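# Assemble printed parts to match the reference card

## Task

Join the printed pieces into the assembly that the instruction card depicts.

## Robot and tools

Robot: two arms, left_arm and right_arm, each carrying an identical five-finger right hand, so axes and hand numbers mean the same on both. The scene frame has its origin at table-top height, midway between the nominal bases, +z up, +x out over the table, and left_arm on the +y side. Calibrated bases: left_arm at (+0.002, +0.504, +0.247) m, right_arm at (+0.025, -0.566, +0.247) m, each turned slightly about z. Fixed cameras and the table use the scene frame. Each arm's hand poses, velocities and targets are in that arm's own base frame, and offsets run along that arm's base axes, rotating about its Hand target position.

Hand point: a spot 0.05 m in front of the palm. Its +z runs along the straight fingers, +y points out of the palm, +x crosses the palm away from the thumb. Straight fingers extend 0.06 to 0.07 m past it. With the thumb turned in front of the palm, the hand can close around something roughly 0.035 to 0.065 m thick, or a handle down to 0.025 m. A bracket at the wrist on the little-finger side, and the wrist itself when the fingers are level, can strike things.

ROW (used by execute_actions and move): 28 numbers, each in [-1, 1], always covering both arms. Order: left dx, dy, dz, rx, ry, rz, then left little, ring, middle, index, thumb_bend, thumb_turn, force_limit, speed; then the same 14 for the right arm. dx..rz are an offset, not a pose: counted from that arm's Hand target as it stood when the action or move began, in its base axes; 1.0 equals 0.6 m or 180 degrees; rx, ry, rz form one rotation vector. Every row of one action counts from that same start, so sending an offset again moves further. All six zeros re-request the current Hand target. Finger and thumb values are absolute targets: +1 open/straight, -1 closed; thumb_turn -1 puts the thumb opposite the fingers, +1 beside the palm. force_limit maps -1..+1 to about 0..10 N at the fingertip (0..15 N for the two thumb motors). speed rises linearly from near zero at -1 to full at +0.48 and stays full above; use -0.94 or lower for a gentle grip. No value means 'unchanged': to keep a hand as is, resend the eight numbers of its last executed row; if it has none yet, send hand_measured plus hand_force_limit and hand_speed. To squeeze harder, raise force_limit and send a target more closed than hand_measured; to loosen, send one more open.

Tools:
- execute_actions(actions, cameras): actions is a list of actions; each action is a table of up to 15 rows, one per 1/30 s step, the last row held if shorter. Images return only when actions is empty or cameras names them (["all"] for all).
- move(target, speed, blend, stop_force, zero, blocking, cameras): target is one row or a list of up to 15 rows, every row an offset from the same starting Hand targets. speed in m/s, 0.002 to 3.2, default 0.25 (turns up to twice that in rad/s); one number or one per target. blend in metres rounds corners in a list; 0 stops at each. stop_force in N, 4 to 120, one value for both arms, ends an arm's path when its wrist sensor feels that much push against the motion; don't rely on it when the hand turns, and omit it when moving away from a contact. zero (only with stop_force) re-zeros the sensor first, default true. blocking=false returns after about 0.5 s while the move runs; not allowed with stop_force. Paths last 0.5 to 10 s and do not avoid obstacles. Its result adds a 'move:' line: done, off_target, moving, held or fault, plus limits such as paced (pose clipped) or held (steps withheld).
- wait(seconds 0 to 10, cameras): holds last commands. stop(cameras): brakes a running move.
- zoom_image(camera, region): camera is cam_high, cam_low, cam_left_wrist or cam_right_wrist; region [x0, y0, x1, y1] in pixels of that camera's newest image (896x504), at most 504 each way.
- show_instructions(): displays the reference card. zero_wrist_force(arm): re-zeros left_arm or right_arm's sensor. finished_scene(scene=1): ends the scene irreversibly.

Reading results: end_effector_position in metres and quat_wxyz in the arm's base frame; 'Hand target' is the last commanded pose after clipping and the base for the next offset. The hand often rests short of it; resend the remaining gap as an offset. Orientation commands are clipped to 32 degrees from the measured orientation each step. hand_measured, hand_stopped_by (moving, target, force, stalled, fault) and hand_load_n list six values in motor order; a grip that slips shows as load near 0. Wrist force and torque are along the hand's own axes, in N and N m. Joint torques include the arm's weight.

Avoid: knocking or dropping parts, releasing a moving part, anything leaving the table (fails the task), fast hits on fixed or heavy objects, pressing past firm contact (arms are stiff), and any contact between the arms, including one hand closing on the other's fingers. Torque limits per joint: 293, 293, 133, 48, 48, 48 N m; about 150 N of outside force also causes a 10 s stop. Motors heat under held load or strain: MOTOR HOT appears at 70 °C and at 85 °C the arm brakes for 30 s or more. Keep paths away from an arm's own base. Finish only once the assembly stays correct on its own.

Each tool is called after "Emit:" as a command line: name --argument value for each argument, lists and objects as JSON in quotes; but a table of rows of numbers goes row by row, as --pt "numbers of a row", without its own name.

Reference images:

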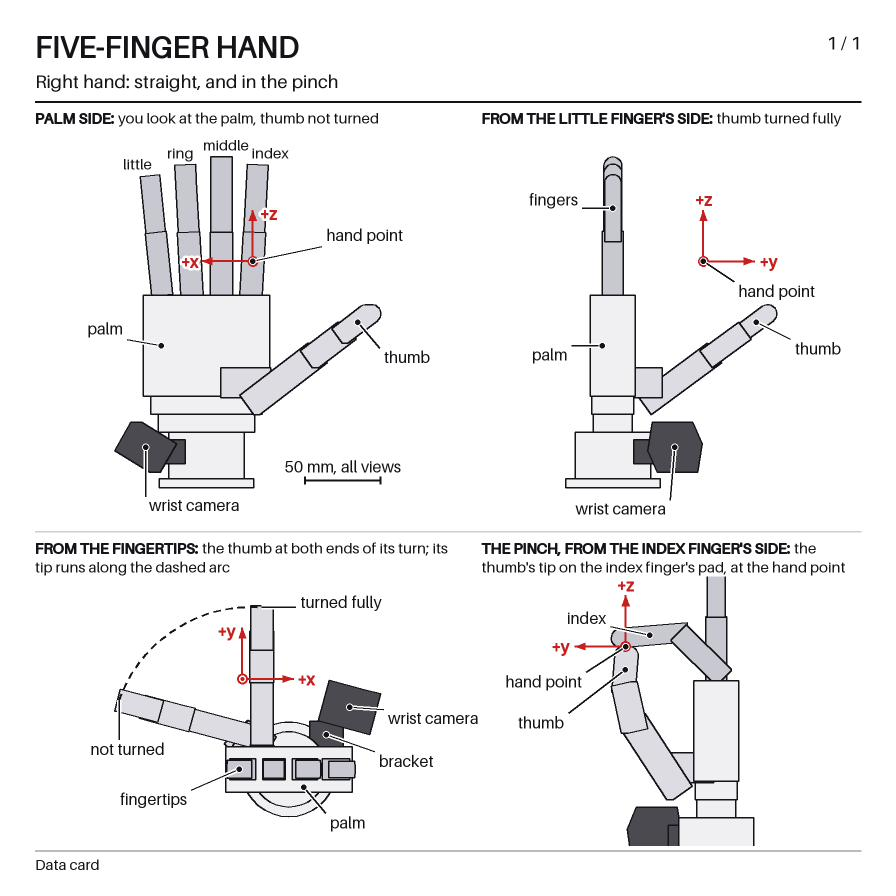

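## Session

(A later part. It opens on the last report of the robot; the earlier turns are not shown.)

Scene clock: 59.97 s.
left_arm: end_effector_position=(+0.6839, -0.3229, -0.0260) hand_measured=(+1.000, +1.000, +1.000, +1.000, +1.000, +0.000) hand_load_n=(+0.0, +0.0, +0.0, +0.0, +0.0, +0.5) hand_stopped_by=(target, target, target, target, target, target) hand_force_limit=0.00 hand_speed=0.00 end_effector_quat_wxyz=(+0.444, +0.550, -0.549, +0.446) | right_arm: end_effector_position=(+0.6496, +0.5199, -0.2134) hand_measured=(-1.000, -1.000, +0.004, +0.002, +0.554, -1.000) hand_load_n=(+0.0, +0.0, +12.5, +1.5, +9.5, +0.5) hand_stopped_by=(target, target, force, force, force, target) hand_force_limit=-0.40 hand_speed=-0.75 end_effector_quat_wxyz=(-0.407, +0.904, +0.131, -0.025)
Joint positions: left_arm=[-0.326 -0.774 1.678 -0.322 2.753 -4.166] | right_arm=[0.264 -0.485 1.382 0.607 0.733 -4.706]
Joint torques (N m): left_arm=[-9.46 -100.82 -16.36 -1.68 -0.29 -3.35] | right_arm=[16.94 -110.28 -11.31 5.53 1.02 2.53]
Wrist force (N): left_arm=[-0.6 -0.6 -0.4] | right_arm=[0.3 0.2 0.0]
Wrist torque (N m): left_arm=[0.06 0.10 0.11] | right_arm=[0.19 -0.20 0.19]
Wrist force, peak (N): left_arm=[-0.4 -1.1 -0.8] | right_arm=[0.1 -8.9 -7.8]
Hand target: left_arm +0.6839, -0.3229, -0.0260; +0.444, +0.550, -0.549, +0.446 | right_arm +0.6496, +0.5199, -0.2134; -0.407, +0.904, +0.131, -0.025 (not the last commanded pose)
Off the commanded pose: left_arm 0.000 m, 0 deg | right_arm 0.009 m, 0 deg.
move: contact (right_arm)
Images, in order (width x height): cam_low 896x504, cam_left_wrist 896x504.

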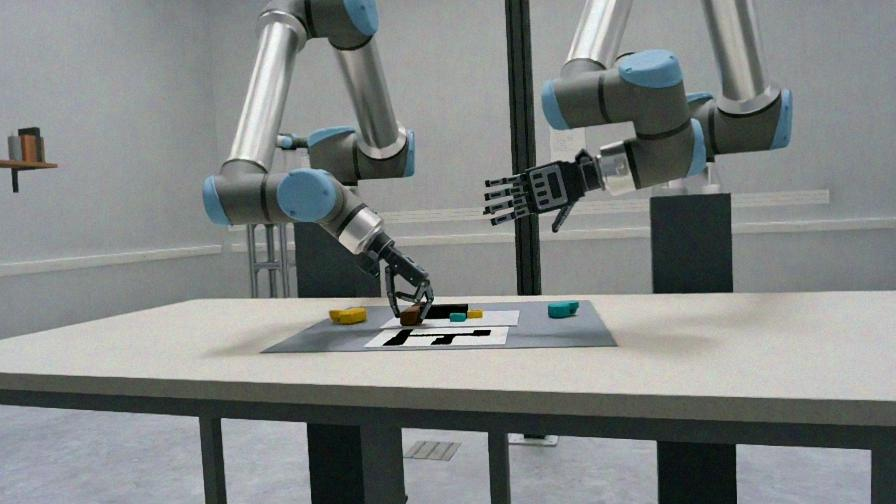

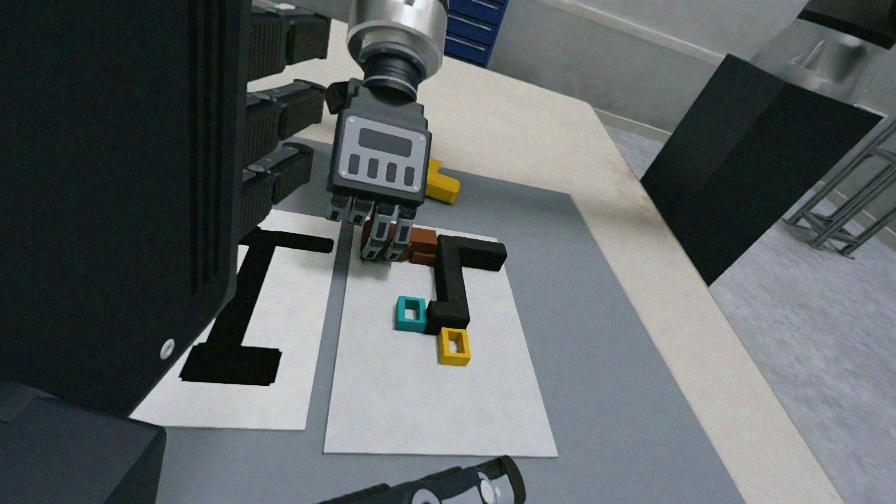

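Emit:
move --target '[0,0,0,0,0,0,1,1,1,1,1,0,0,0,0,0,-0.02,0,0,0,-1,-1,-0.4,-0.4,-0.1,-1,-0.4,-0.75]' --speed 0.01 --stop_force 10

Emit:
move --target '[0,0,0,0,0,0,1,1,1,1,1,0,0,0,0.001,-0.005,0,0,0,0,-1,-1,-0.4,-0.4,-0.1,-1,-0.4,-0.75]' --speed 0.01 --stop_force 5 --cameras '["cam_left_wrist","cam_low"]'

Emit:
zoom_image --camera "cam_left_wrist" --region '[390, 210, 460, 280]'

Scene clock: 61.63 s.
left_arm: end_effector_position=(+0.6839, -0.3229, -0.0260) hand_measured=(+1.000, +1.000, +1.000, +1.000, +1.000, +0.000) hand_load_n=(+0.0, +0.0, +0.0, +0.0, +0.0, +0.5) hand_stopped_by=(target, target, target, target, target, target) hand_force_limit=0.00 hand_speed=0.00 end_effector_quat_wxyz=(+0.444, +0.550, -0.549, +0.446) | right_arm: end_effector_position=(+0.6495, +0.5199, -0.2142) hand_measured=(-1.000, -1.000, +0.004, +0.002, +0.554, -1.000) hand_load_n=(+0.0, +0.0, +12.0, +1.0, +10.0, +1.0) hand_stopped_by=(target, target, force, force, force, target) hand_force_limit=-0.40 hand_speed=-0.75 end_effector_quat_wxyz=(-0.407, +0.904, +0.131, -0.025)
Joint positions: left_arm=[-0.326 -0.774 1.678 -0.322 2.753 -4.166] | right_arm=[0.264 -0.484 1.382 0.606 0.733 -4.706]
Joint torques (N m): left_arm=[-10.27 -100.34 -16.39 -1.54 -0.63 -3.24] | right_arm=[11.08 -105.97 -11.11 5.74 0.82 2.4]
Wrist force (N): left_arm=[-0.3 -0.6 -0.6] | right_arm=[1.5 -1.4 -1.3]
Wrist torque (N m): left_arm=[0.07 0.06 0.12] | right_arm=[0.22 -0.21 0.17]
Wrist force, peak (N): left_arm=[0.1 -0.9 -0.7] | right_arm=[-0.4 -9.1 -8.5]
Hand target: left_arm +0.6839, -0.3229, -0.0260; +0.444, +0.550, -0.549, +0.446 | right_arm +0.6495, +0.5199, -0.2142; -0.407, +0.904, +0.131, -0.025 (not the last commanded pose)
Off the commanded pose: left_arm 0.000 m, 0 deg | right_arm 0.011 m, 0 deg.
move: contact (right_arm)

Scene clock: 63.23 s.
left_arm: end_effector_position=(+0.6839, -0.3229, -0.0260) hand_measured=(+1.000, +1.000, +1.000, +1.000, +1.000, +0.000) hand_load_n=(+0.0, +0.0, +0.0, +0.0, +0.0, +0.0) hand_stopped_by=(target, target, target, target, target, target) hand_force_limit=0.00 hand_speed=0.00 end_effector_quat_wxyz=(+0.444, +0.550, -0.549, +0.446) | right_arm: end_effector_position=(+0.6498, +0.5183, -0.2142) hand_measured=(-1.000, -1.000, +0.004, +0.004, +0.554, -1.000) hand_load_n=(+0.0, +0.0, +12.0, +5.5, +9.5, +8.0) hand_stopped_by=(target, target, force, force, force, target) hand_force_limit=-0.40 hand_speed=-0.75 end_effector_quat_wxyz=(-0.407, +0.904, +0.131, -0.025)
Joint positions: left_arm=[-0.326 -0.774 1.678 -0.322 2.753 -4.166] | right_arm=[0.262 -0.484 1.383 0.608 0.733 -4.709]
Joint torques (N m): left_arm=[-8.45 -101.42 -16.69 -1.34 -0.89 -3.16] | right_arm=[16.39 -94.49 -24.81 1.59 1.25 3.78]
Wrist force (N): left_arm=[-0.3 -0.7 -0.4] | right_arm=[2.3 -4.2 0.9]
Wrist torque (N m): left_arm=[0.05 0.06 0.13] | right_arm=[0.27 -0.07 0.21]
Wrist force, peak (N): left_arm=[0.0 -0.9 -0.8] | right_arm=[3.3 -6.9 3.0]
Hand target: left_arm +0.6839, -0.3229, -0.0260; +0.444, +0.550, -0.549, +0.446 | right_arm +0.6498, +0.5183, -0.2142; -0.407, +0.904, +0.131, -0.025 (not the last commanded pose)
Off the commanded pose: left_arm 0.000 m, 0 deg | right_arm 0.001 m, 0 deg.
move: contact (right_arm)
Images, in order (width x height): cam_low 896x504, cam_left_wrist 896x504.

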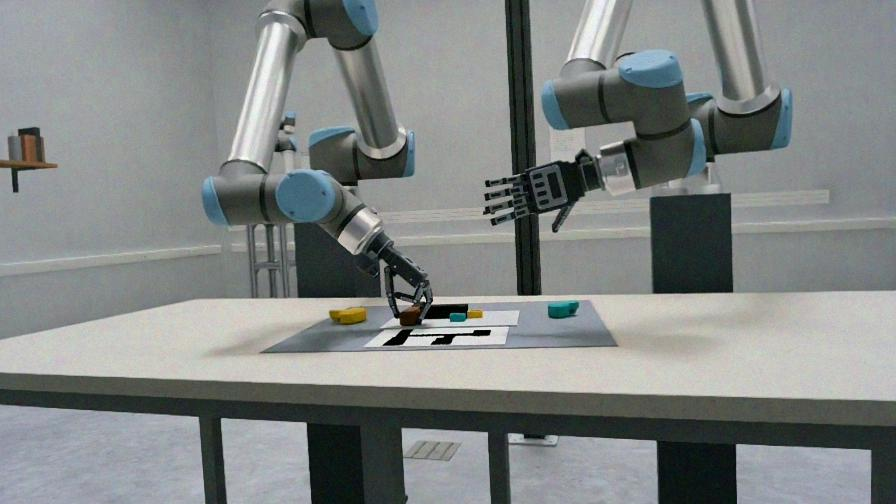

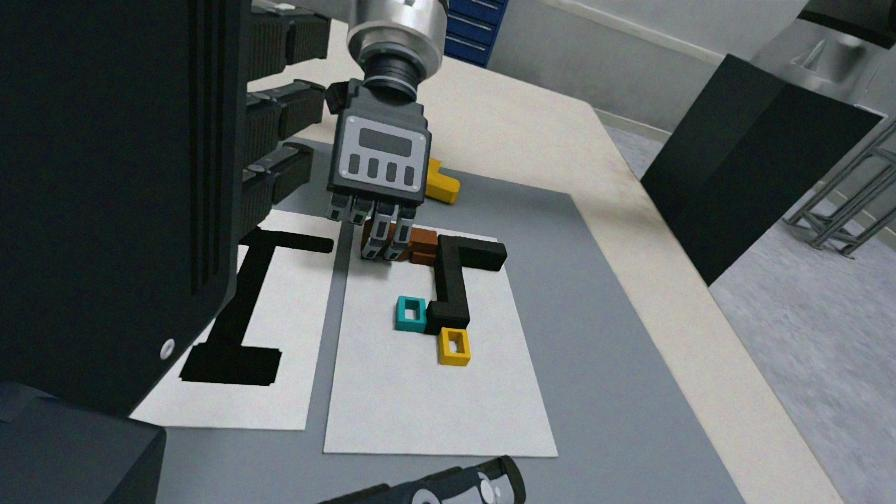

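Scaled by 7.200.

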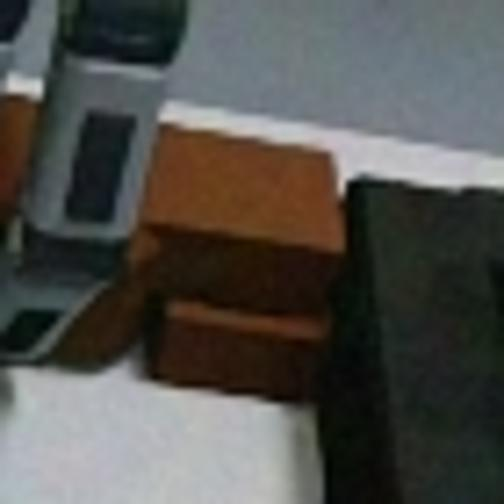

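Emit:
move --pt "0 0 0 0 0 0 1 1 1 1 1 0 0 0 -0.0003 0.0018 0 0 0 0 -1 -1 -0.4 -0.4 -0.1 -1 -0.4 -0.75" --pt "0 0 0 0 0 0 1 1 1 1 1 0 0 0 -0.0003 0.0018 0.001 0 0 0 -1 -1 0.3 0.3 0.7 -1 -0.4 -0.8" --speed 0.02 --cameras '["cam_left_wrist","cam_low","cam_right_wrist"]'

Emit:
zoom_image --camera "cam_left_wrist" --region '[390, 210, 460, 280]'

Scene clock: 65.03 s.
left_arm: end_effector_position=(+0.6839, -0.3229, -0.0260) hand_measured=(+1.000, +1.000, +1.000, +1.000, +1.000, +0.000) hand_load_n=(+0.0, +0.0, +0.0, +0.0, +0.0, +0.5) hand_stopped_by=(target, target, target, target, target, target) hand_force_limit=0.00 hand_speed=0.00 end_effector_quat_wxyz=(+0.444, +0.550, -0.549, +0.446) | right_arm: end_effector_position=(+0.6497, +0.5194, -0.2136) hand_measured=(-1.000, -1.000, +0.300, +0.300, +0.700, -1.000) hand_load_n=(+0.0, +0.0, +0.0, +0.0, +0.0, +0.0) hand_stopped_by=(target, target, target, target, target, target) hand_force_limit=-0.40 hand_speed=-0.80 end_effector_quat_wxyz=(-0.407, +0.904, +0.131, -0.025)
Joint positions: left_arm=[-0.326 -0.774 1.678 -0.322 2.753 -4.166] | right_arm=[0.263 -0.485 1.382 0.608 0.734 -4.707]
Joint torques (N m): left_arm=[-8.31 -101.06 -16.8 -1.69 -1.28 -2.9] | right_arm=[18.43 -107.62 -11.61 5.53 0.27 4.34]
Wrist force (N): left_arm=[-0.3 -0.6 0.0] | right_arm=[0.5 0.2 -0.2]
Wrist torque (N m): left_arm=[0.04 0.05 0.12] | right_arm=[0.17 -0.24 0.01]
Wrist force, peak (N): left_arm=[-0.7 -0.8 -0.6] | right_arm=[1.8 -4.5 1.3]
Hand target: left_arm +0.6839, -0.3229, -0.0260; +0.444, +0.550, -0.549, +0.446 | right_arm +0.6497, +0.5194, -0.2136; -0.407, +0.904, +0.131, -0.025
Off the commanded pose: left_arm 0.000 m, 0 deg | right_arm 0.000 m, 0 deg.
move: done
Images, in order (width x height): cam_low 896x504, cam_left_wrist 896x504, cam_right_wrist 896x504.

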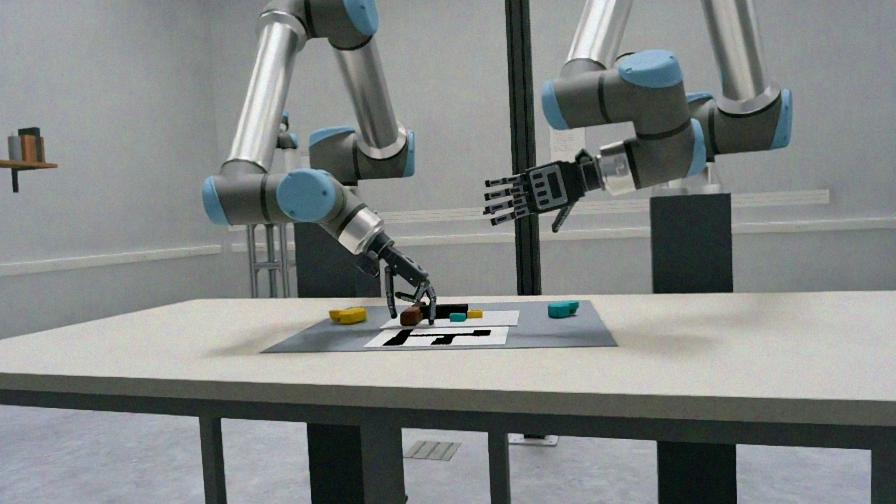

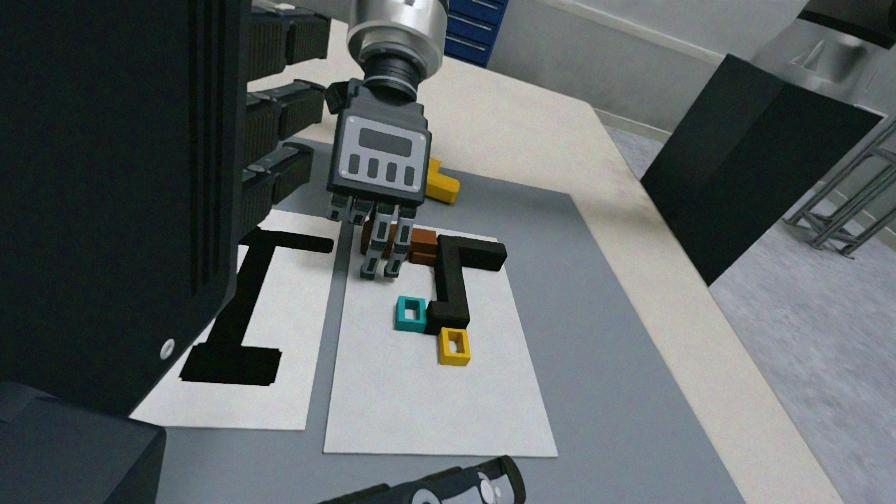

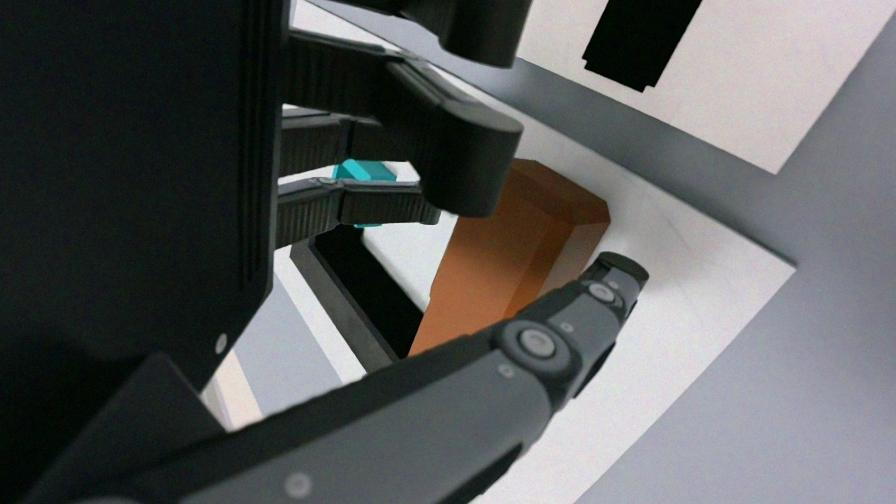

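Scaled by 7.200.

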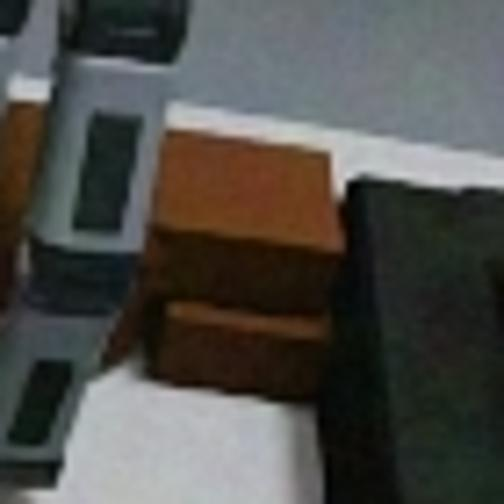

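Emit:
move --target '[0,0,0,0,0,0,1,1,1,1,1,0,0,0,0.01,-0.02,0.2,0,0,0,-1,-1,0.3,0.3,0.7,-1,-0.4,-0.8]' --speed 0.1 --cameras '["cam_left_wrist","cam_low","cam_right_wrist"]'

Emit:
zoom_image --camera "cam_left_wrist" --region '[350, 210, 460, 280]'

Emit:
zoom_image --camera "cam_low" --region '[390, 270, 490, 330]'

Emit:
zoom_image --camera "cam_right_wrist" --region '[350, 150, 650, 350]'

Scene clock: 67.07 s.
left_arm: end_effector_position=(+0.6839, -0.3229, -0.0260) hand_measured=(+1.000, +1.000, +1.000, +1.000, +1.000, +0.000) hand_load_n=(+0.0, +0.0, +0.0, +0.0, +0.0, +0.0) hand_stopped_by=(target, target, target, target, target, target) hand_force_limit=0.00 hand_speed=0.00 end_effector_quat_wxyz=(+0.444, +0.550, -0.549, +0.446) | right_arm: end_effector_position=(+0.6556, +0.5074, -0.0940) hand_measured=(-1.000, -1.000, +0.300, +0.300, +0.700, -1.000) hand_load_n=(+0.0, +0.0, +0.0, +0.0, -0.5, +0.0) hand_stopped_by=(target, target, target, target, target, target) hand_force_limit=-0.40 hand_speed=-0.80 end_effector_quat_wxyz=(-0.407, +0.904, +0.131, -0.025)
Joint positions: left_arm=[-0.326 -0.774 1.678 -0.322 2.753 -4.166] | right_arm=[0.246 -0.63 1.417 0.736 0.733 -4.732]
Joint torques (N m): left_arm=[-9.09 -101.04 -16.32 -1.56 -1.71 -3.11] | right_arm=[-21.47 -105.89 -16.12 5.22 -3.35 -3.18]
Wrist force (N): left_arm=[-0.3 -0.8 -0.6] | right_arm=[0.6 -0.1 -0.1]
Wrist torque (N m): left_arm=[0.06 0.06 0.12] | right_arm=[0.12 -0.25 0.19]
Wrist force, peak (N): left_arm=[-0.4 -0.7 -1.0] | right_arm=[1.0 -0.1 -0.2]
Hand target: left_arm +0.6839, -0.3229, -0.0260; +0.444, +0.550, -0.549, +0.446 | right_arm +0.6557, +0.5074, -0.0936; -0.407, +0.904, +0.131, -0.025
Off the commanded pose: left_arm 0.000 m, 0 deg | right_arm 0.000 m, 0 deg.
move: done
Images, in order (width x height): cam_low 896x504, cam_left_wrist 896x504, cam_right_wrist 896x504.

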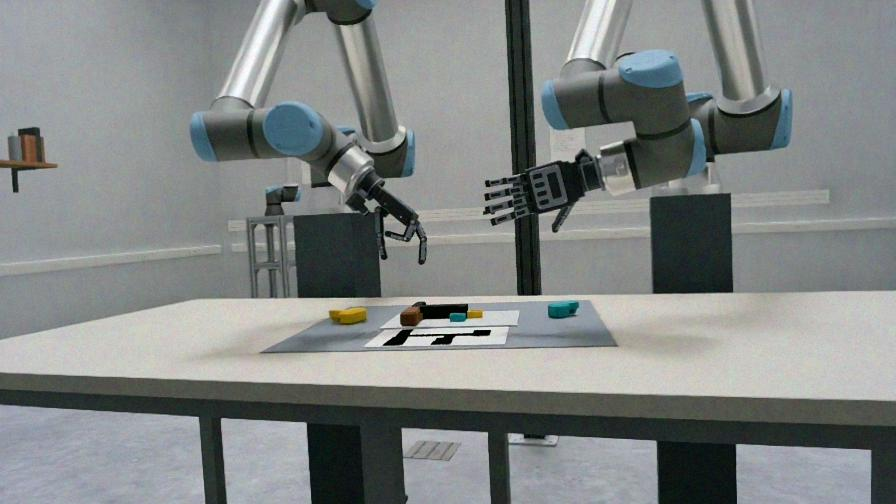

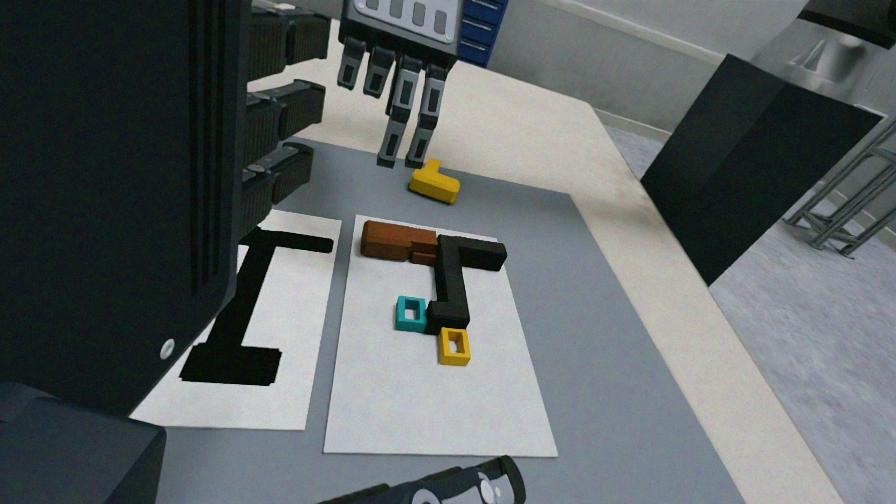

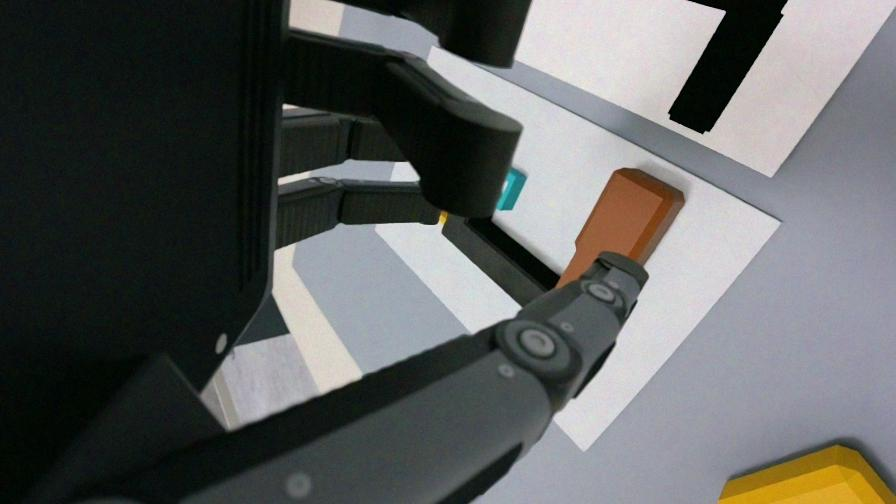

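Scaled by 4.582.

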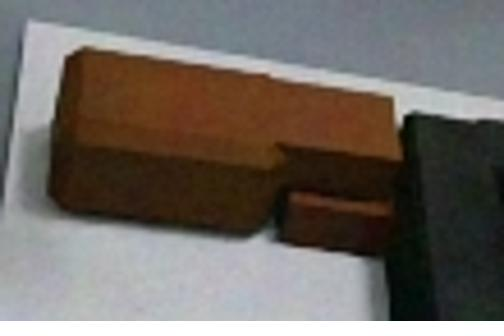

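Scaled by 5.040.

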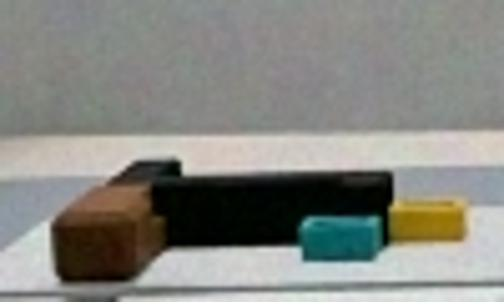

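Scaled by 1.680.

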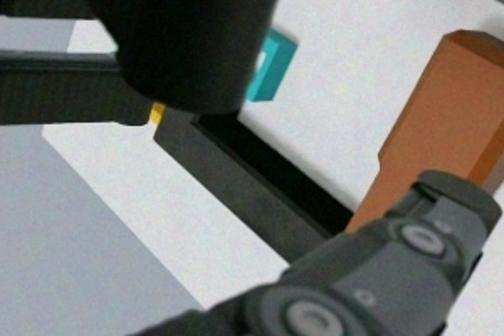

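Emit:
move --target '[0,0.35,0.3,0,0,0,1,1,1,1,1,0,0,0,-0.22,0.25,0.02,0.032,0.012,-0.1,-1,-1,0.3,0.3,0.7,-1,-0.4,-0.8]' --speed 0.3 --cameras '["cam_high","cam_right_wrist"]'

Emit:
zoom_image --camera "cam_high" --region '[510, 190, 590, 250]'

Scene clock: 69.67 s.
left_arm: end_effector_position=(+0.6839, -0.1129, +0.1540) hand_measured=(+1.000, +1.000, +1.000, +1.000, +1.000, +0.000) hand_load_n=(+0.0, +0.0, +0.0, +0.0, +0.0, +0.5) hand_stopped_by=(target, target, target, target, target, target) hand_force_limit=0.00 hand_speed=0.00 end_effector_quat_wxyz=(+0.444, +0.551, -0.548, +0.446) | right_arm: end_effector_position=(+0.5237, +0.6574, -0.0816) hand_measured=(-1.000, -1.000, +0.300, +0.300, +0.700, -1.000) hand_load_n=(+0.5, +0.0, +0.0, +0.0, +0.0, +0.0) hand_stopped_by=(target, target, target, target, target, target) hand_force_limit=-0.40 hand_speed=-0.80 end_effector_quat_wxyz=(-0.453, +0.891, -0.019, +0.029)
Joint positions: left_arm=[-0.043 -0.828 1.523 0.658 2.927 -3.364] | right_arm=[0.48 -0.819 1.677 0.08 0.819 -3.933]
Joint torques (N m): left_arm=[-7.56 -76.06 -34.23 6.42 -2.48 2.49] | right_arm=[15.9 -94.71 -14.97 0.31 0.96 3.59]
Wrist force (N): left_arm=[-0.4 -1.6 -0.1] | right_arm=[0.7 0.6 0.0]
Wrist torque (N m): left_arm=[-0.14 0.07 0.00] | right_arm=[0.25 -0.30 0.03]
Wrist force, peak (N): left_arm=[0.0 -1.1 -2.0] | right_arm=[1.2 1.0 -0.9]
Hand target: left_arm +0.6839, -0.1129, +0.1540; +0.444, +0.550, -0.549, +0.446 | right_arm +0.5237, +0.6574, -0.0816; -0.453, +0.891, -0.019, +0.029
Off the commanded pose: left_arm 0.000 m, 0 deg | right_arm 0.000 m, 0 deg.
move: done
Images, in order (width x height): cam_high 896x504, cam_right_wrist 896x504.

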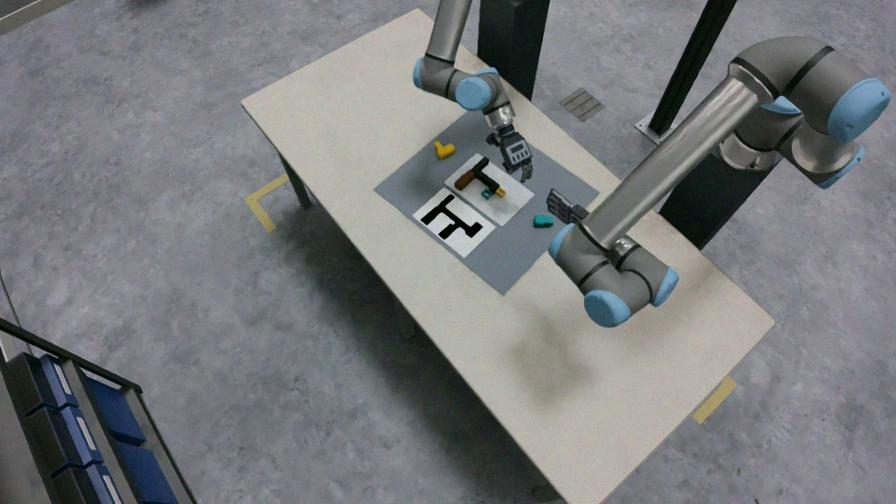

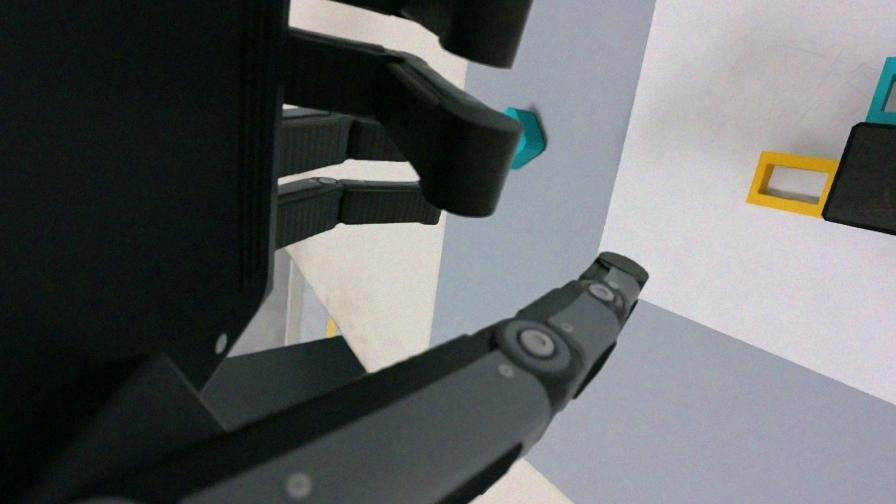

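Scaled by 6.300.

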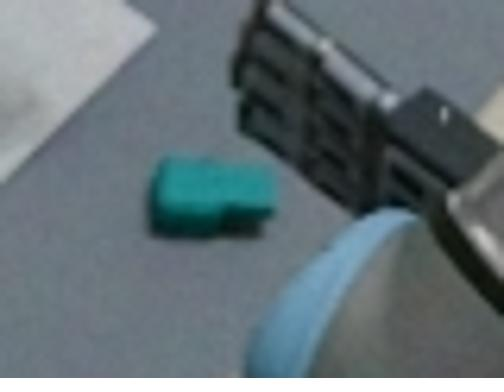

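Emit:
move --target '[0,0.15,0,0,0,0,1,1,1,1,1,0,0,0,0.01,0.209,-0.064,-0.019,0.0165,-0.148,-1,-1,0.3,0.3,0.7,-1,-0.4,-0.8]' --speed 0.25 --cameras '["cam_right_wrist","cam_high"]'

Scene clock: 72.03 s.
left_arm: end_effector_position=(+0.6842, -0.0582, +0.1540) hand_measured=(+1.000, +1.000, +1.000, +1.000, +1.000, +0.000) hand_load_n=(+0.0, +0.0, +0.5, +0.0, +0.0, +0.0) hand_stopped_by=(target, target, target, target, target, target) hand_force_limit=0.00 hand_speed=0.00 end_effector_quat_wxyz=(+0.441, +0.554, -0.545, +0.449) | right_arm: end_effector_position=(+0.5289, +0.7676, -0.1154) hand_measured=(-1.000, -1.000, +0.300, +0.300, +0.700, -1.000) hand_load_n=(+0.0, +0.5, +0.0, +0.0, +0.0, +0.0) hand_stopped_by=(target, target, target, target, target, target) hand_force_limit=-0.40 hand_speed=-0.80 end_effector_quat_wxyz=(-0.413, +0.881, -0.209, +0.100)
Joint positions: left_arm=[0.032 -0.776 1.5 0.918 2.931 -3.068] | right_arm=[0.672 -0.767 1.582 -0.076 1.246 -3.43]
Joint torques (N m): left_arm=[-10.21 -108.82 -19.02 0.52 5.84 -3.5] | right_arm=[18.54 -70.87 -31.86 2.85 1.26 3.14]
Wrist force (N): left_arm=[-0.4 -0.9 -0.5] | right_arm=[0.5 0.1 -0.5]
Wrist torque (N m): left_arm=[0.01 0.12 0.18] | right_arm=[0.20 -0.23 0.00]
Wrist force, peak (N): left_arm=[-2.2 -0.2 -3.8] | right_arm=[0.7 0.9 -0.9]
Hand target: left_arm +0.6842, -0.0582, +0.1540; +0.441, +0.554, -0.545, +0.449 (not the last commanded pose) | right_arm +0.5289, +0.7677, -0.1154; -0.413, +0.881, -0.209, +0.100 (not the last commanded pose)
Off the commanded pose: left_arm 0.035 m, 1 deg | right_arm 0.016 m, 3 deg.
move: held (left_arm; a check stopped the path), off_target (right_arm; braked when a check withheld steps of left_arm); limits=held
pose unreachable (left arm): on one or more control steps of this call, first in action 0 (counted from 0), this arm could not follow its commanded pose, so it was not sent that pose on those steps. It may still have moved: this result reports where it is.
cause: moving toward the commanded pose would bring two parts of the arm too close to each other (joints 4 (wrist 1) to 6 (wrist 3) lie between them).
Images, in order (width x height): cam_high 896x504, cam_right_wrist 896x504.

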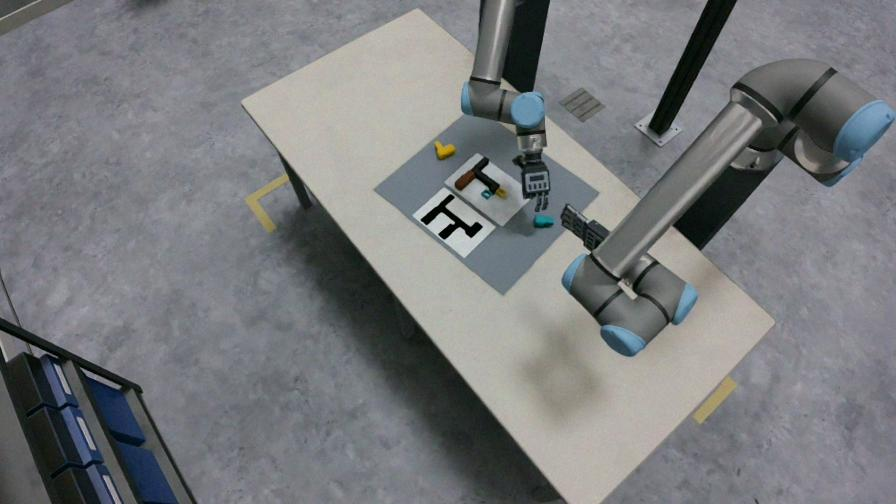

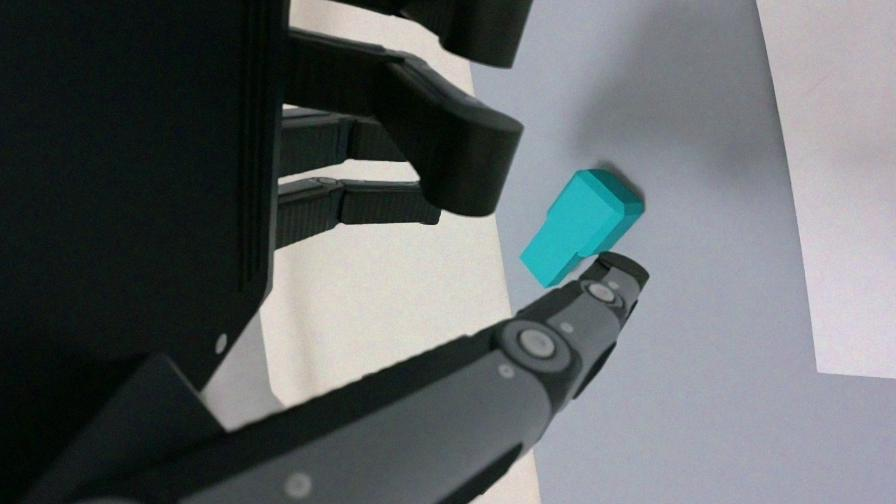

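Emit:
move --pt "0 0 0 0 0 0 1 1 1 1 1 0 0 0 0.005 0.0267 -0.07 0 0 -0.0594 -1 -1 0.3 0.3 0.7 -1 -0.4 -0.8" --speed 0.15 --cameras '["cam_right_wrist"]'

Scene clock: 73.93 s.
left_arm: end_effector_position=(+0.6842, -0.0582, +0.1540) hand_measured=(+1.000, +1.000, +1.000, +1.000, +1.000, +0.000) hand_load_n=(+0.0, +0.0, +0.0, +0.0, +0.0, +0.0) hand_stopped_by=(target, target, target, target, target, target) hand_force_limit=0.00 hand_speed=0.00 end_effector_quat_wxyz=(+0.441, +0.554, -0.545, +0.449) | right_arm: end_effector_position=(+0.5319, +0.7837, -0.1573) hand_measured=(-1.000, -1.000, +0.300, +0.300, +0.700, -1.000) hand_load_n=(+0.0, +0.0, +0.0, +0.0, +0.0, +0.5) hand_stopped_by=(target, target, target, target, target, target) hand_force_limit=-0.40 hand_speed=-0.80 end_effector_quat_wxyz=(-0.402, +0.857, -0.290, +0.138)
Joint positions: left_arm=[0.032 -0.776 1.5 0.918 2.931 -3.068] | right_arm=[0.723 -0.717 1.573 -0.156 1.425 -3.269]
Joint torques (N m): left_arm=[-10.65 -108.04 -19.01 0.88 5.43 -3.37] | right_arm=[17.98 -70.38 -32.06 -0.77 1.97 3.8]
Wrist force (N): left_arm=[-0.3 -1.1 -0.5] | right_arm=[0.7 0.5 -0.1]
Wrist torque (N m): left_arm=[-0.01 0.12 0.17] | right_arm=[0.22 -0.28 0.03]
Wrist force, peak (N): left_arm=[-0.4 -1.6 -0.3] | right_arm=[1.4 0.1 -0.5]
Hand target: left_arm +0.6842, -0.0582, +0.1540; +0.441, +0.554, -0.545, +0.449 | right_arm +0.5319, +0.7838, -0.1574; -0.402, +0.857, -0.290, +0.139
Off the commanded pose: left_arm 0.000 m, 0 deg | right_arm 0.000 m, 0 deg.
move: done
Images, in order (width x height): cam_right_wrist 896x504.

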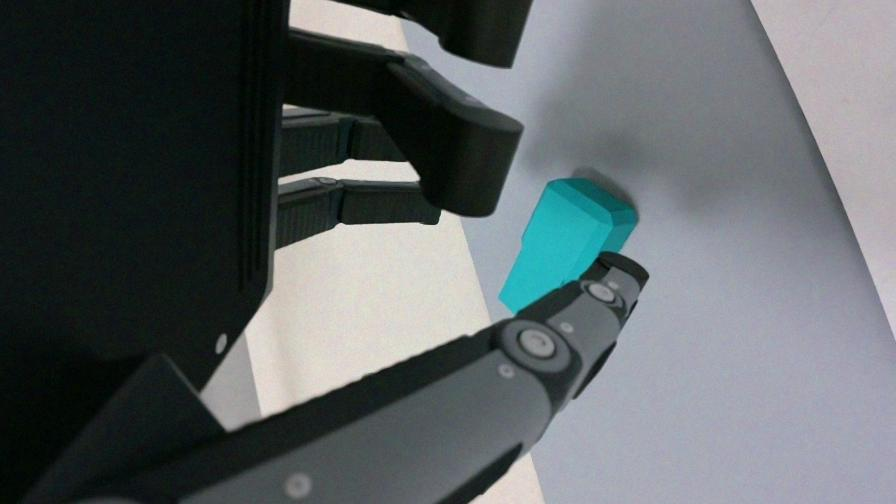

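Emit:
move --target '[0,0,0,0,0,0,1,1,1,1,1,0,0,0,0,0.0083,-0.0963,0,0,0,-1,-1,0.3,0.3,0.7,-1,-0.4,-0.8]' --speed 0.06 --stop_force 5

Emit:
move --target '[0,0,0,0,0,0,1,1,1,1,1,0,0,0,0,0,0,0,0,0,-1,-1,-0.4,-0.4,-0.1,-1,-0.4,-0.8]' --speed 0.06 --cameras '["cam_right_wrist"]'

Scene clock: 76.37 s.
left_arm: end_effector_position=(+0.6842, -0.0582, +0.1540) hand_measured=(+1.000, +1.000, +1.000, +1.000, +1.000, +0.000) hand_load_n=(+0.0, +0.0, +0.0, +0.0, +0.0, +0.0) hand_stopped_by=(target, target, target, target, target, target) hand_force_limit=0.00 hand_speed=0.00 end_effector_quat_wxyz=(+0.441, +0.554, -0.545, +0.449) | right_arm: end_effector_position=(+0.5319, +0.7887, -0.2152) hand_measured=(-1.000, -1.000, +0.300, +0.300, +0.700, -1.000) hand_load_n=(+0.0, +0.0, +0.0, +0.0, +0.0, +0.0) hand_stopped_by=(target, target, target, target, target, target) hand_force_limit=-0.40 hand_speed=-0.80 end_effector_quat_wxyz=(-0.402, +0.857, -0.290, +0.139)
Joint positions: left_arm=[0.032 -0.776 1.5 0.918 2.931 -3.068] | right_arm=[0.728 -0.639 1.554 -0.214 1.429 -3.266]
Joint torques (N m): left_arm=[-9.74 -107.31 -19.01 0.72 4.87 -3.3] | right_arm=[16.03 -73.98 -29.05 -0.97 1.79 3.83]
Wrist force (N): left_arm=[-0.5 -1.1 -0.6] | right_arm=[0.7 0.1 -0.2]
Wrist torque (N m): left_arm=[0.00 0.15 0.16] | right_arm=[0.19 -0.28 0.02]
Wrist force, peak (N): left_arm=[-0.6 -1.4 -0.4] | right_arm=[1.1 -0.2 -0.8]
Hand target: left_arm +0.6842, -0.0582, +0.1540; +0.441, +0.554, -0.545, +0.449 | right_arm +0.5319, +0.7887, -0.2152; -0.402, +0.857, -0.290, +0.139
Off the commanded pose: left_arm 0.000 m, 0 deg | right_arm 0.000 m, 0 deg.
move: done

Scene clock: 77.23 s.
left_arm: end_effector_position=(+0.6842, -0.0582, +0.1540) hand_measured=(+1.000, +1.000, +1.000, +1.000, +1.000, +0.000) hand_load_n=(+0.0, +0.0, +0.0, +0.0, +0.0, +0.5) hand_stopped_by=(target, target, target, target, target, target) hand_force_limit=0.00 hand_speed=0.00 end_effector_quat_wxyz=(+0.441, +0.554, -0.545, +0.449) | right_arm: end_effector_position=(+0.5319, +0.7887, -0.2152) hand_measured=(-1.000, -1.000, -0.012, +0.006, +0.532, -1.000) hand_load_n=(+0.0, +0.0, +2.5, +2.0, +4.0, -0.5) hand_stopped_by=(target, target, force, force, force, target) hand_force_limit=-0.40 hand_speed=-0.80 end_effector_quat_wxyz=(-0.402, +0.857, -0.290, +0.139)
Joint positions: left_arm=[0.032 -0.776 1.5 0.918 2.931 -3.068] | right_arm=[0.728 -0.639 1.554 -0.214 1.429 -3.266]
Joint torques (N m): left_arm=[-9.22 -109.23 -18.74 0.65 4.81 -3.18] | right_arm=[17.72 -74.11 -28.54 -0.69 1.99 3.77]
Wrist force (N): left_arm=[-0.6 -0.9 -0.2] | right_arm=[0.8 -0.7 -1.2]
Wrist torque (N m): left_arm=[0.00 0.15 0.17] | right_arm=[0.17 -0.29 0.02]
Wrist force, peak (N): left_arm=[-0.7 -1.4 -0.5] | right_arm=[0.6 -0.6 -1.9]
Hand target: left_arm +0.6842, -0.0582, +0.1540; +0.441, +0.554, -0.545, +0.449 | right_arm +0.5319, +0.7887, -0.2152; -0.402, +0.857, -0.290, +0.139
Off the commanded pose: left_arm 0.000 m, 0 deg | right_arm 0.000 m, 0 deg.
move: done
Images, in order (width x height): cam_right_wrist 896x504.

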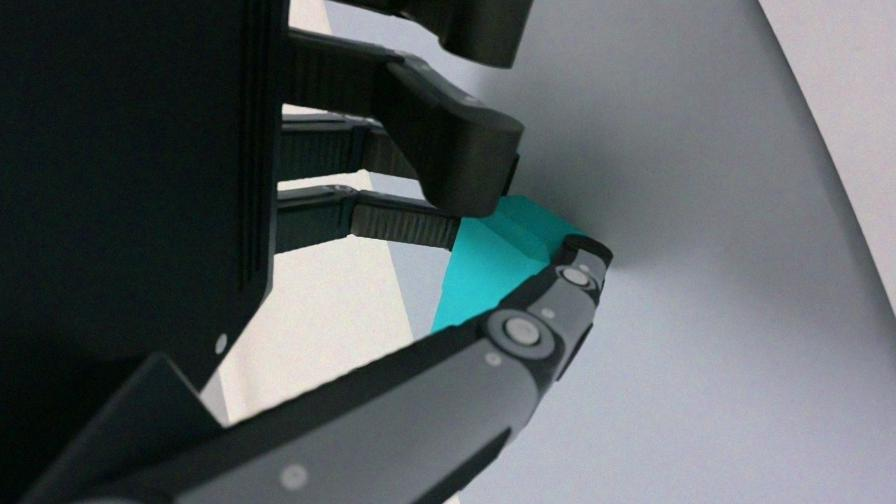

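Emit:
move --pt "0 0 0 0 0 0 1 1 1 1 1 0 0 0 0 0 0.002 0 0 0 -1 -1 -0.45 -0.45 -0.15 -1 0 -0.85" --pt "0 0 0 0 0 0 1 1 1 1 1 0 0 0 0 0 0.15 0 0 0 -1 -1 -0.45 -0.45 -0.15 -1 0 -0.85" --pt "0 0 0 0 0 0 1 1 1 1 1 0 0 0 0.183 -0.296 0.142 0 0 0.2917 -1 -1 -0.45 -0.45 -0.15 -1 0 -0.85" --speed '[0.05,0.12,0.25]' --blend '[0,0.03,0]'

Emit:
move --target '[0.025,-0.318,-0.19,0,0,0,1,1,1,1,1,0,0,0,0,0,0,0,0,0,-1,-1,-0.45,-0.45,-0.15,-1,0,-0.85]' --speed 0.25 --cameras '["cam_left_wrist","cam_low","cam_right_wrist"]'

Scene clock: 82.33 s.
left_arm: end_effector_position=(+0.6842, -0.0582, +0.1540) hand_measured=(+1.000, +1.000, +1.000, +1.000, +1.000, +0.000) hand_load_n=(+0.0, +0.0, +0.0, +0.0, +0.0, +0.0) hand_stopped_by=(target, target, target, target, target, target) hand_force_limit=0.00 hand_speed=0.00 end_effector_quat_wxyz=(+0.441, +0.554, -0.545, +0.449) | right_arm: end_effector_position=(+0.6417, +0.6112, -0.1300) hand_measured=(-1.000, -1.000, -0.024, -0.006, +0.530, -1.000) hand_load_n=(+0.0, +0.0, +5.0, +6.0, +8.0, -1.0) hand_stopped_by=(target, target, force, force, force, target) hand_force_limit=0.00 hand_speed=-0.85 end_effector_quat_wxyz=(-0.422, +0.897, +0.119, -0.054)
Joint positions: left_arm=[0.032 -0.776 1.5 0.918 2.931 -3.068] | right_arm=[0.363 -0.529 1.275 0.699 0.698 -4.555]
Joint torques (N m): left_arm=[-10.77 -109.38 -19.92 0.78 3.53 -3.31] | right_arm=[-26.05 -86.6 -31.73 5.42 -2.4 -3.65]
Wrist force (N): left_arm=[-0.3 -0.9 -0.4] | right_arm=[0.5 0.4 -0.3]
Wrist torque (N m): left_arm=[0.01 0.11 0.19] | right_arm=[0.21 -0.26 0.19]
Wrist force, peak (N): left_arm=[-0.7 -1.5 -0.3] | right_arm=[0.8 -0.8 -1.4]
Hand target: left_arm +0.6842, -0.0582, +0.1540; +0.441, +0.554, -0.545, +0.449 | right_arm +0.6417, +0.6111, -0.1300; -0.422, +0.897, +0.119, -0.054
Off the commanded pose: left_arm 0.000 m, 0 deg | right_arm 0.000 m, 0 deg.
move: done

Scene clock: 84.37 s.
left_arm: end_effector_position=(+0.6992, -0.2489, +0.0400) hand_measured=(+1.000, +1.000, +1.000, +1.000, +1.000, +0.000) hand_load_n=(+0.0, +0.0, +0.0, +0.0, +0.0, +0.0) hand_stopped_by=(target, target, target, target, target, target) hand_force_limit=0.00 hand_speed=0.00 end_effector_quat_wxyz=(+0.441, +0.554, -0.545, +0.449) | right_arm: end_effector_position=(+0.6417, +0.6111, -0.1300) hand_measured=(-1.000, -1.000, -0.024, -0.006, +0.530, -1.000) hand_load_n=(+0.0, +0.0, +5.0, +6.0, +8.5, -1.5) hand_stopped_by=(target, target, force, force, force, target) hand_force_limit=0.00 hand_speed=-0.85 end_effector_quat_wxyz=(-0.422, +0.897, +0.119, -0.054)
Joint positions: left_arm=[-0.224 -0.817 1.623 -0.075 2.824 -4.006] | right_arm=[0.363 -0.529 1.275 0.7 0.699 -4.555]
Joint torques (N m): left_arm=[-9.65 -107.31 -18.79 -1.29 -3.22 -3.14] | right_arm=[-20.61 -83.08 -32.09 6.1 -0.77 -3.85]
Wrist force (N): left_arm=[-0.9 -0.2 -0.5] | right_arm=[0.7 0.3 0.1]
Wrist torque (N m): left_arm=[0.10 0.20 0.15] | right_arm=[0.17 -0.30 0.20]
Wrist force, peak (N): left_arm=[-0.3 -1.2 -1.5] | right_arm=[1.0 0.8 0.0]
Hand target: left_arm +0.6992, -0.2490, +0.0400; +0.441, +0.554, -0.545, +0.449 | right_arm +0.6417, +0.6111, -0.1300; -0.422, +0.897, +0.119, -0.054
Off the commanded pose: left_arm 0.000 m, 0 deg | right_arm 0.000 m, 0 deg.
move: done
Images, in order (width x height): cam_low 896x504, cam_left_wrist 896x504, cam_right_wrist 896x504.

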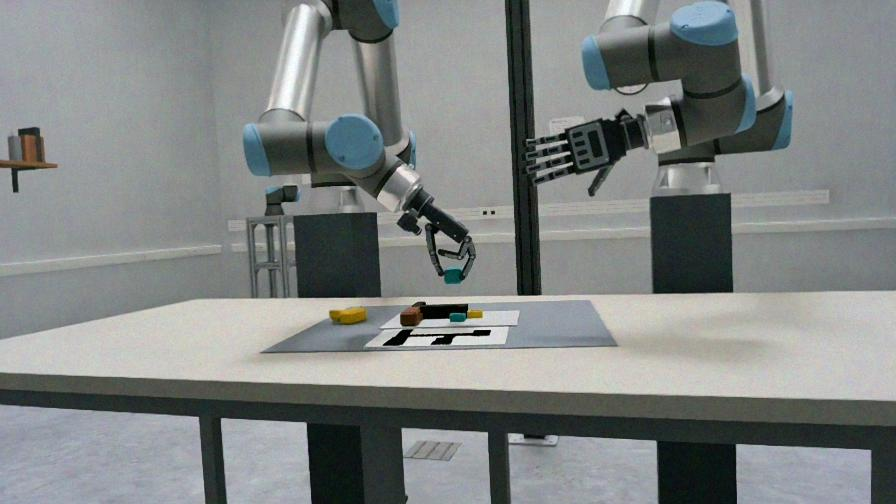

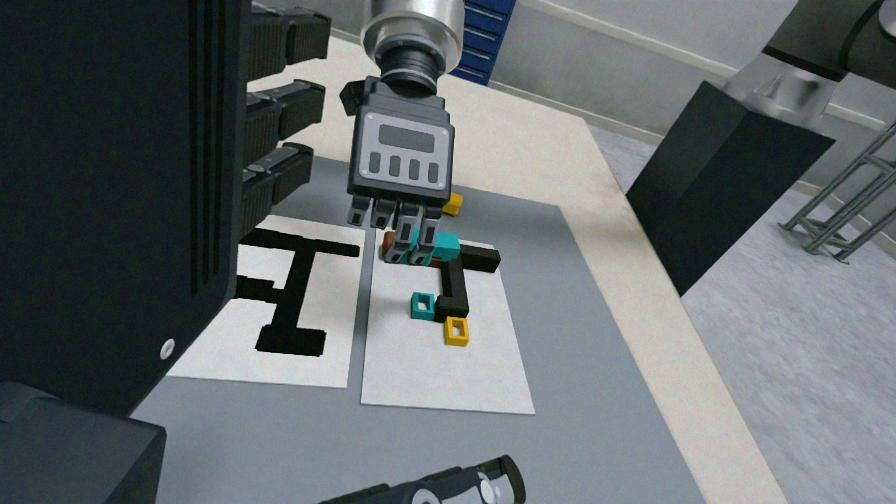

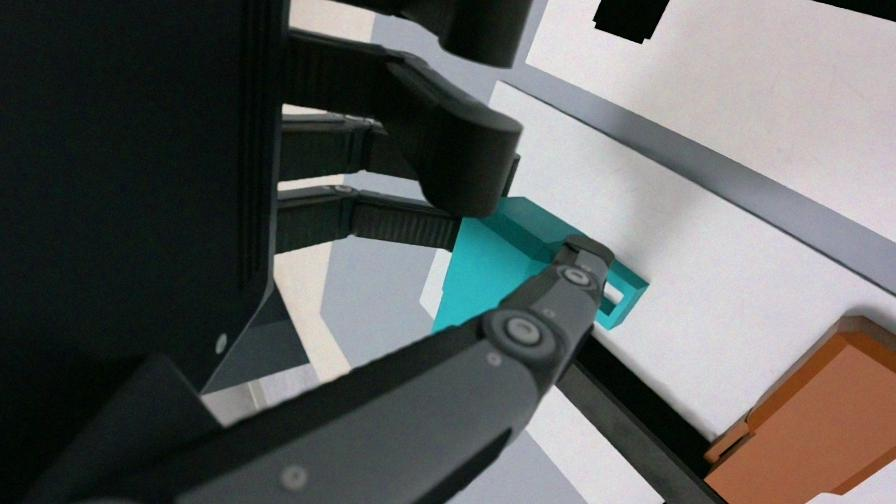

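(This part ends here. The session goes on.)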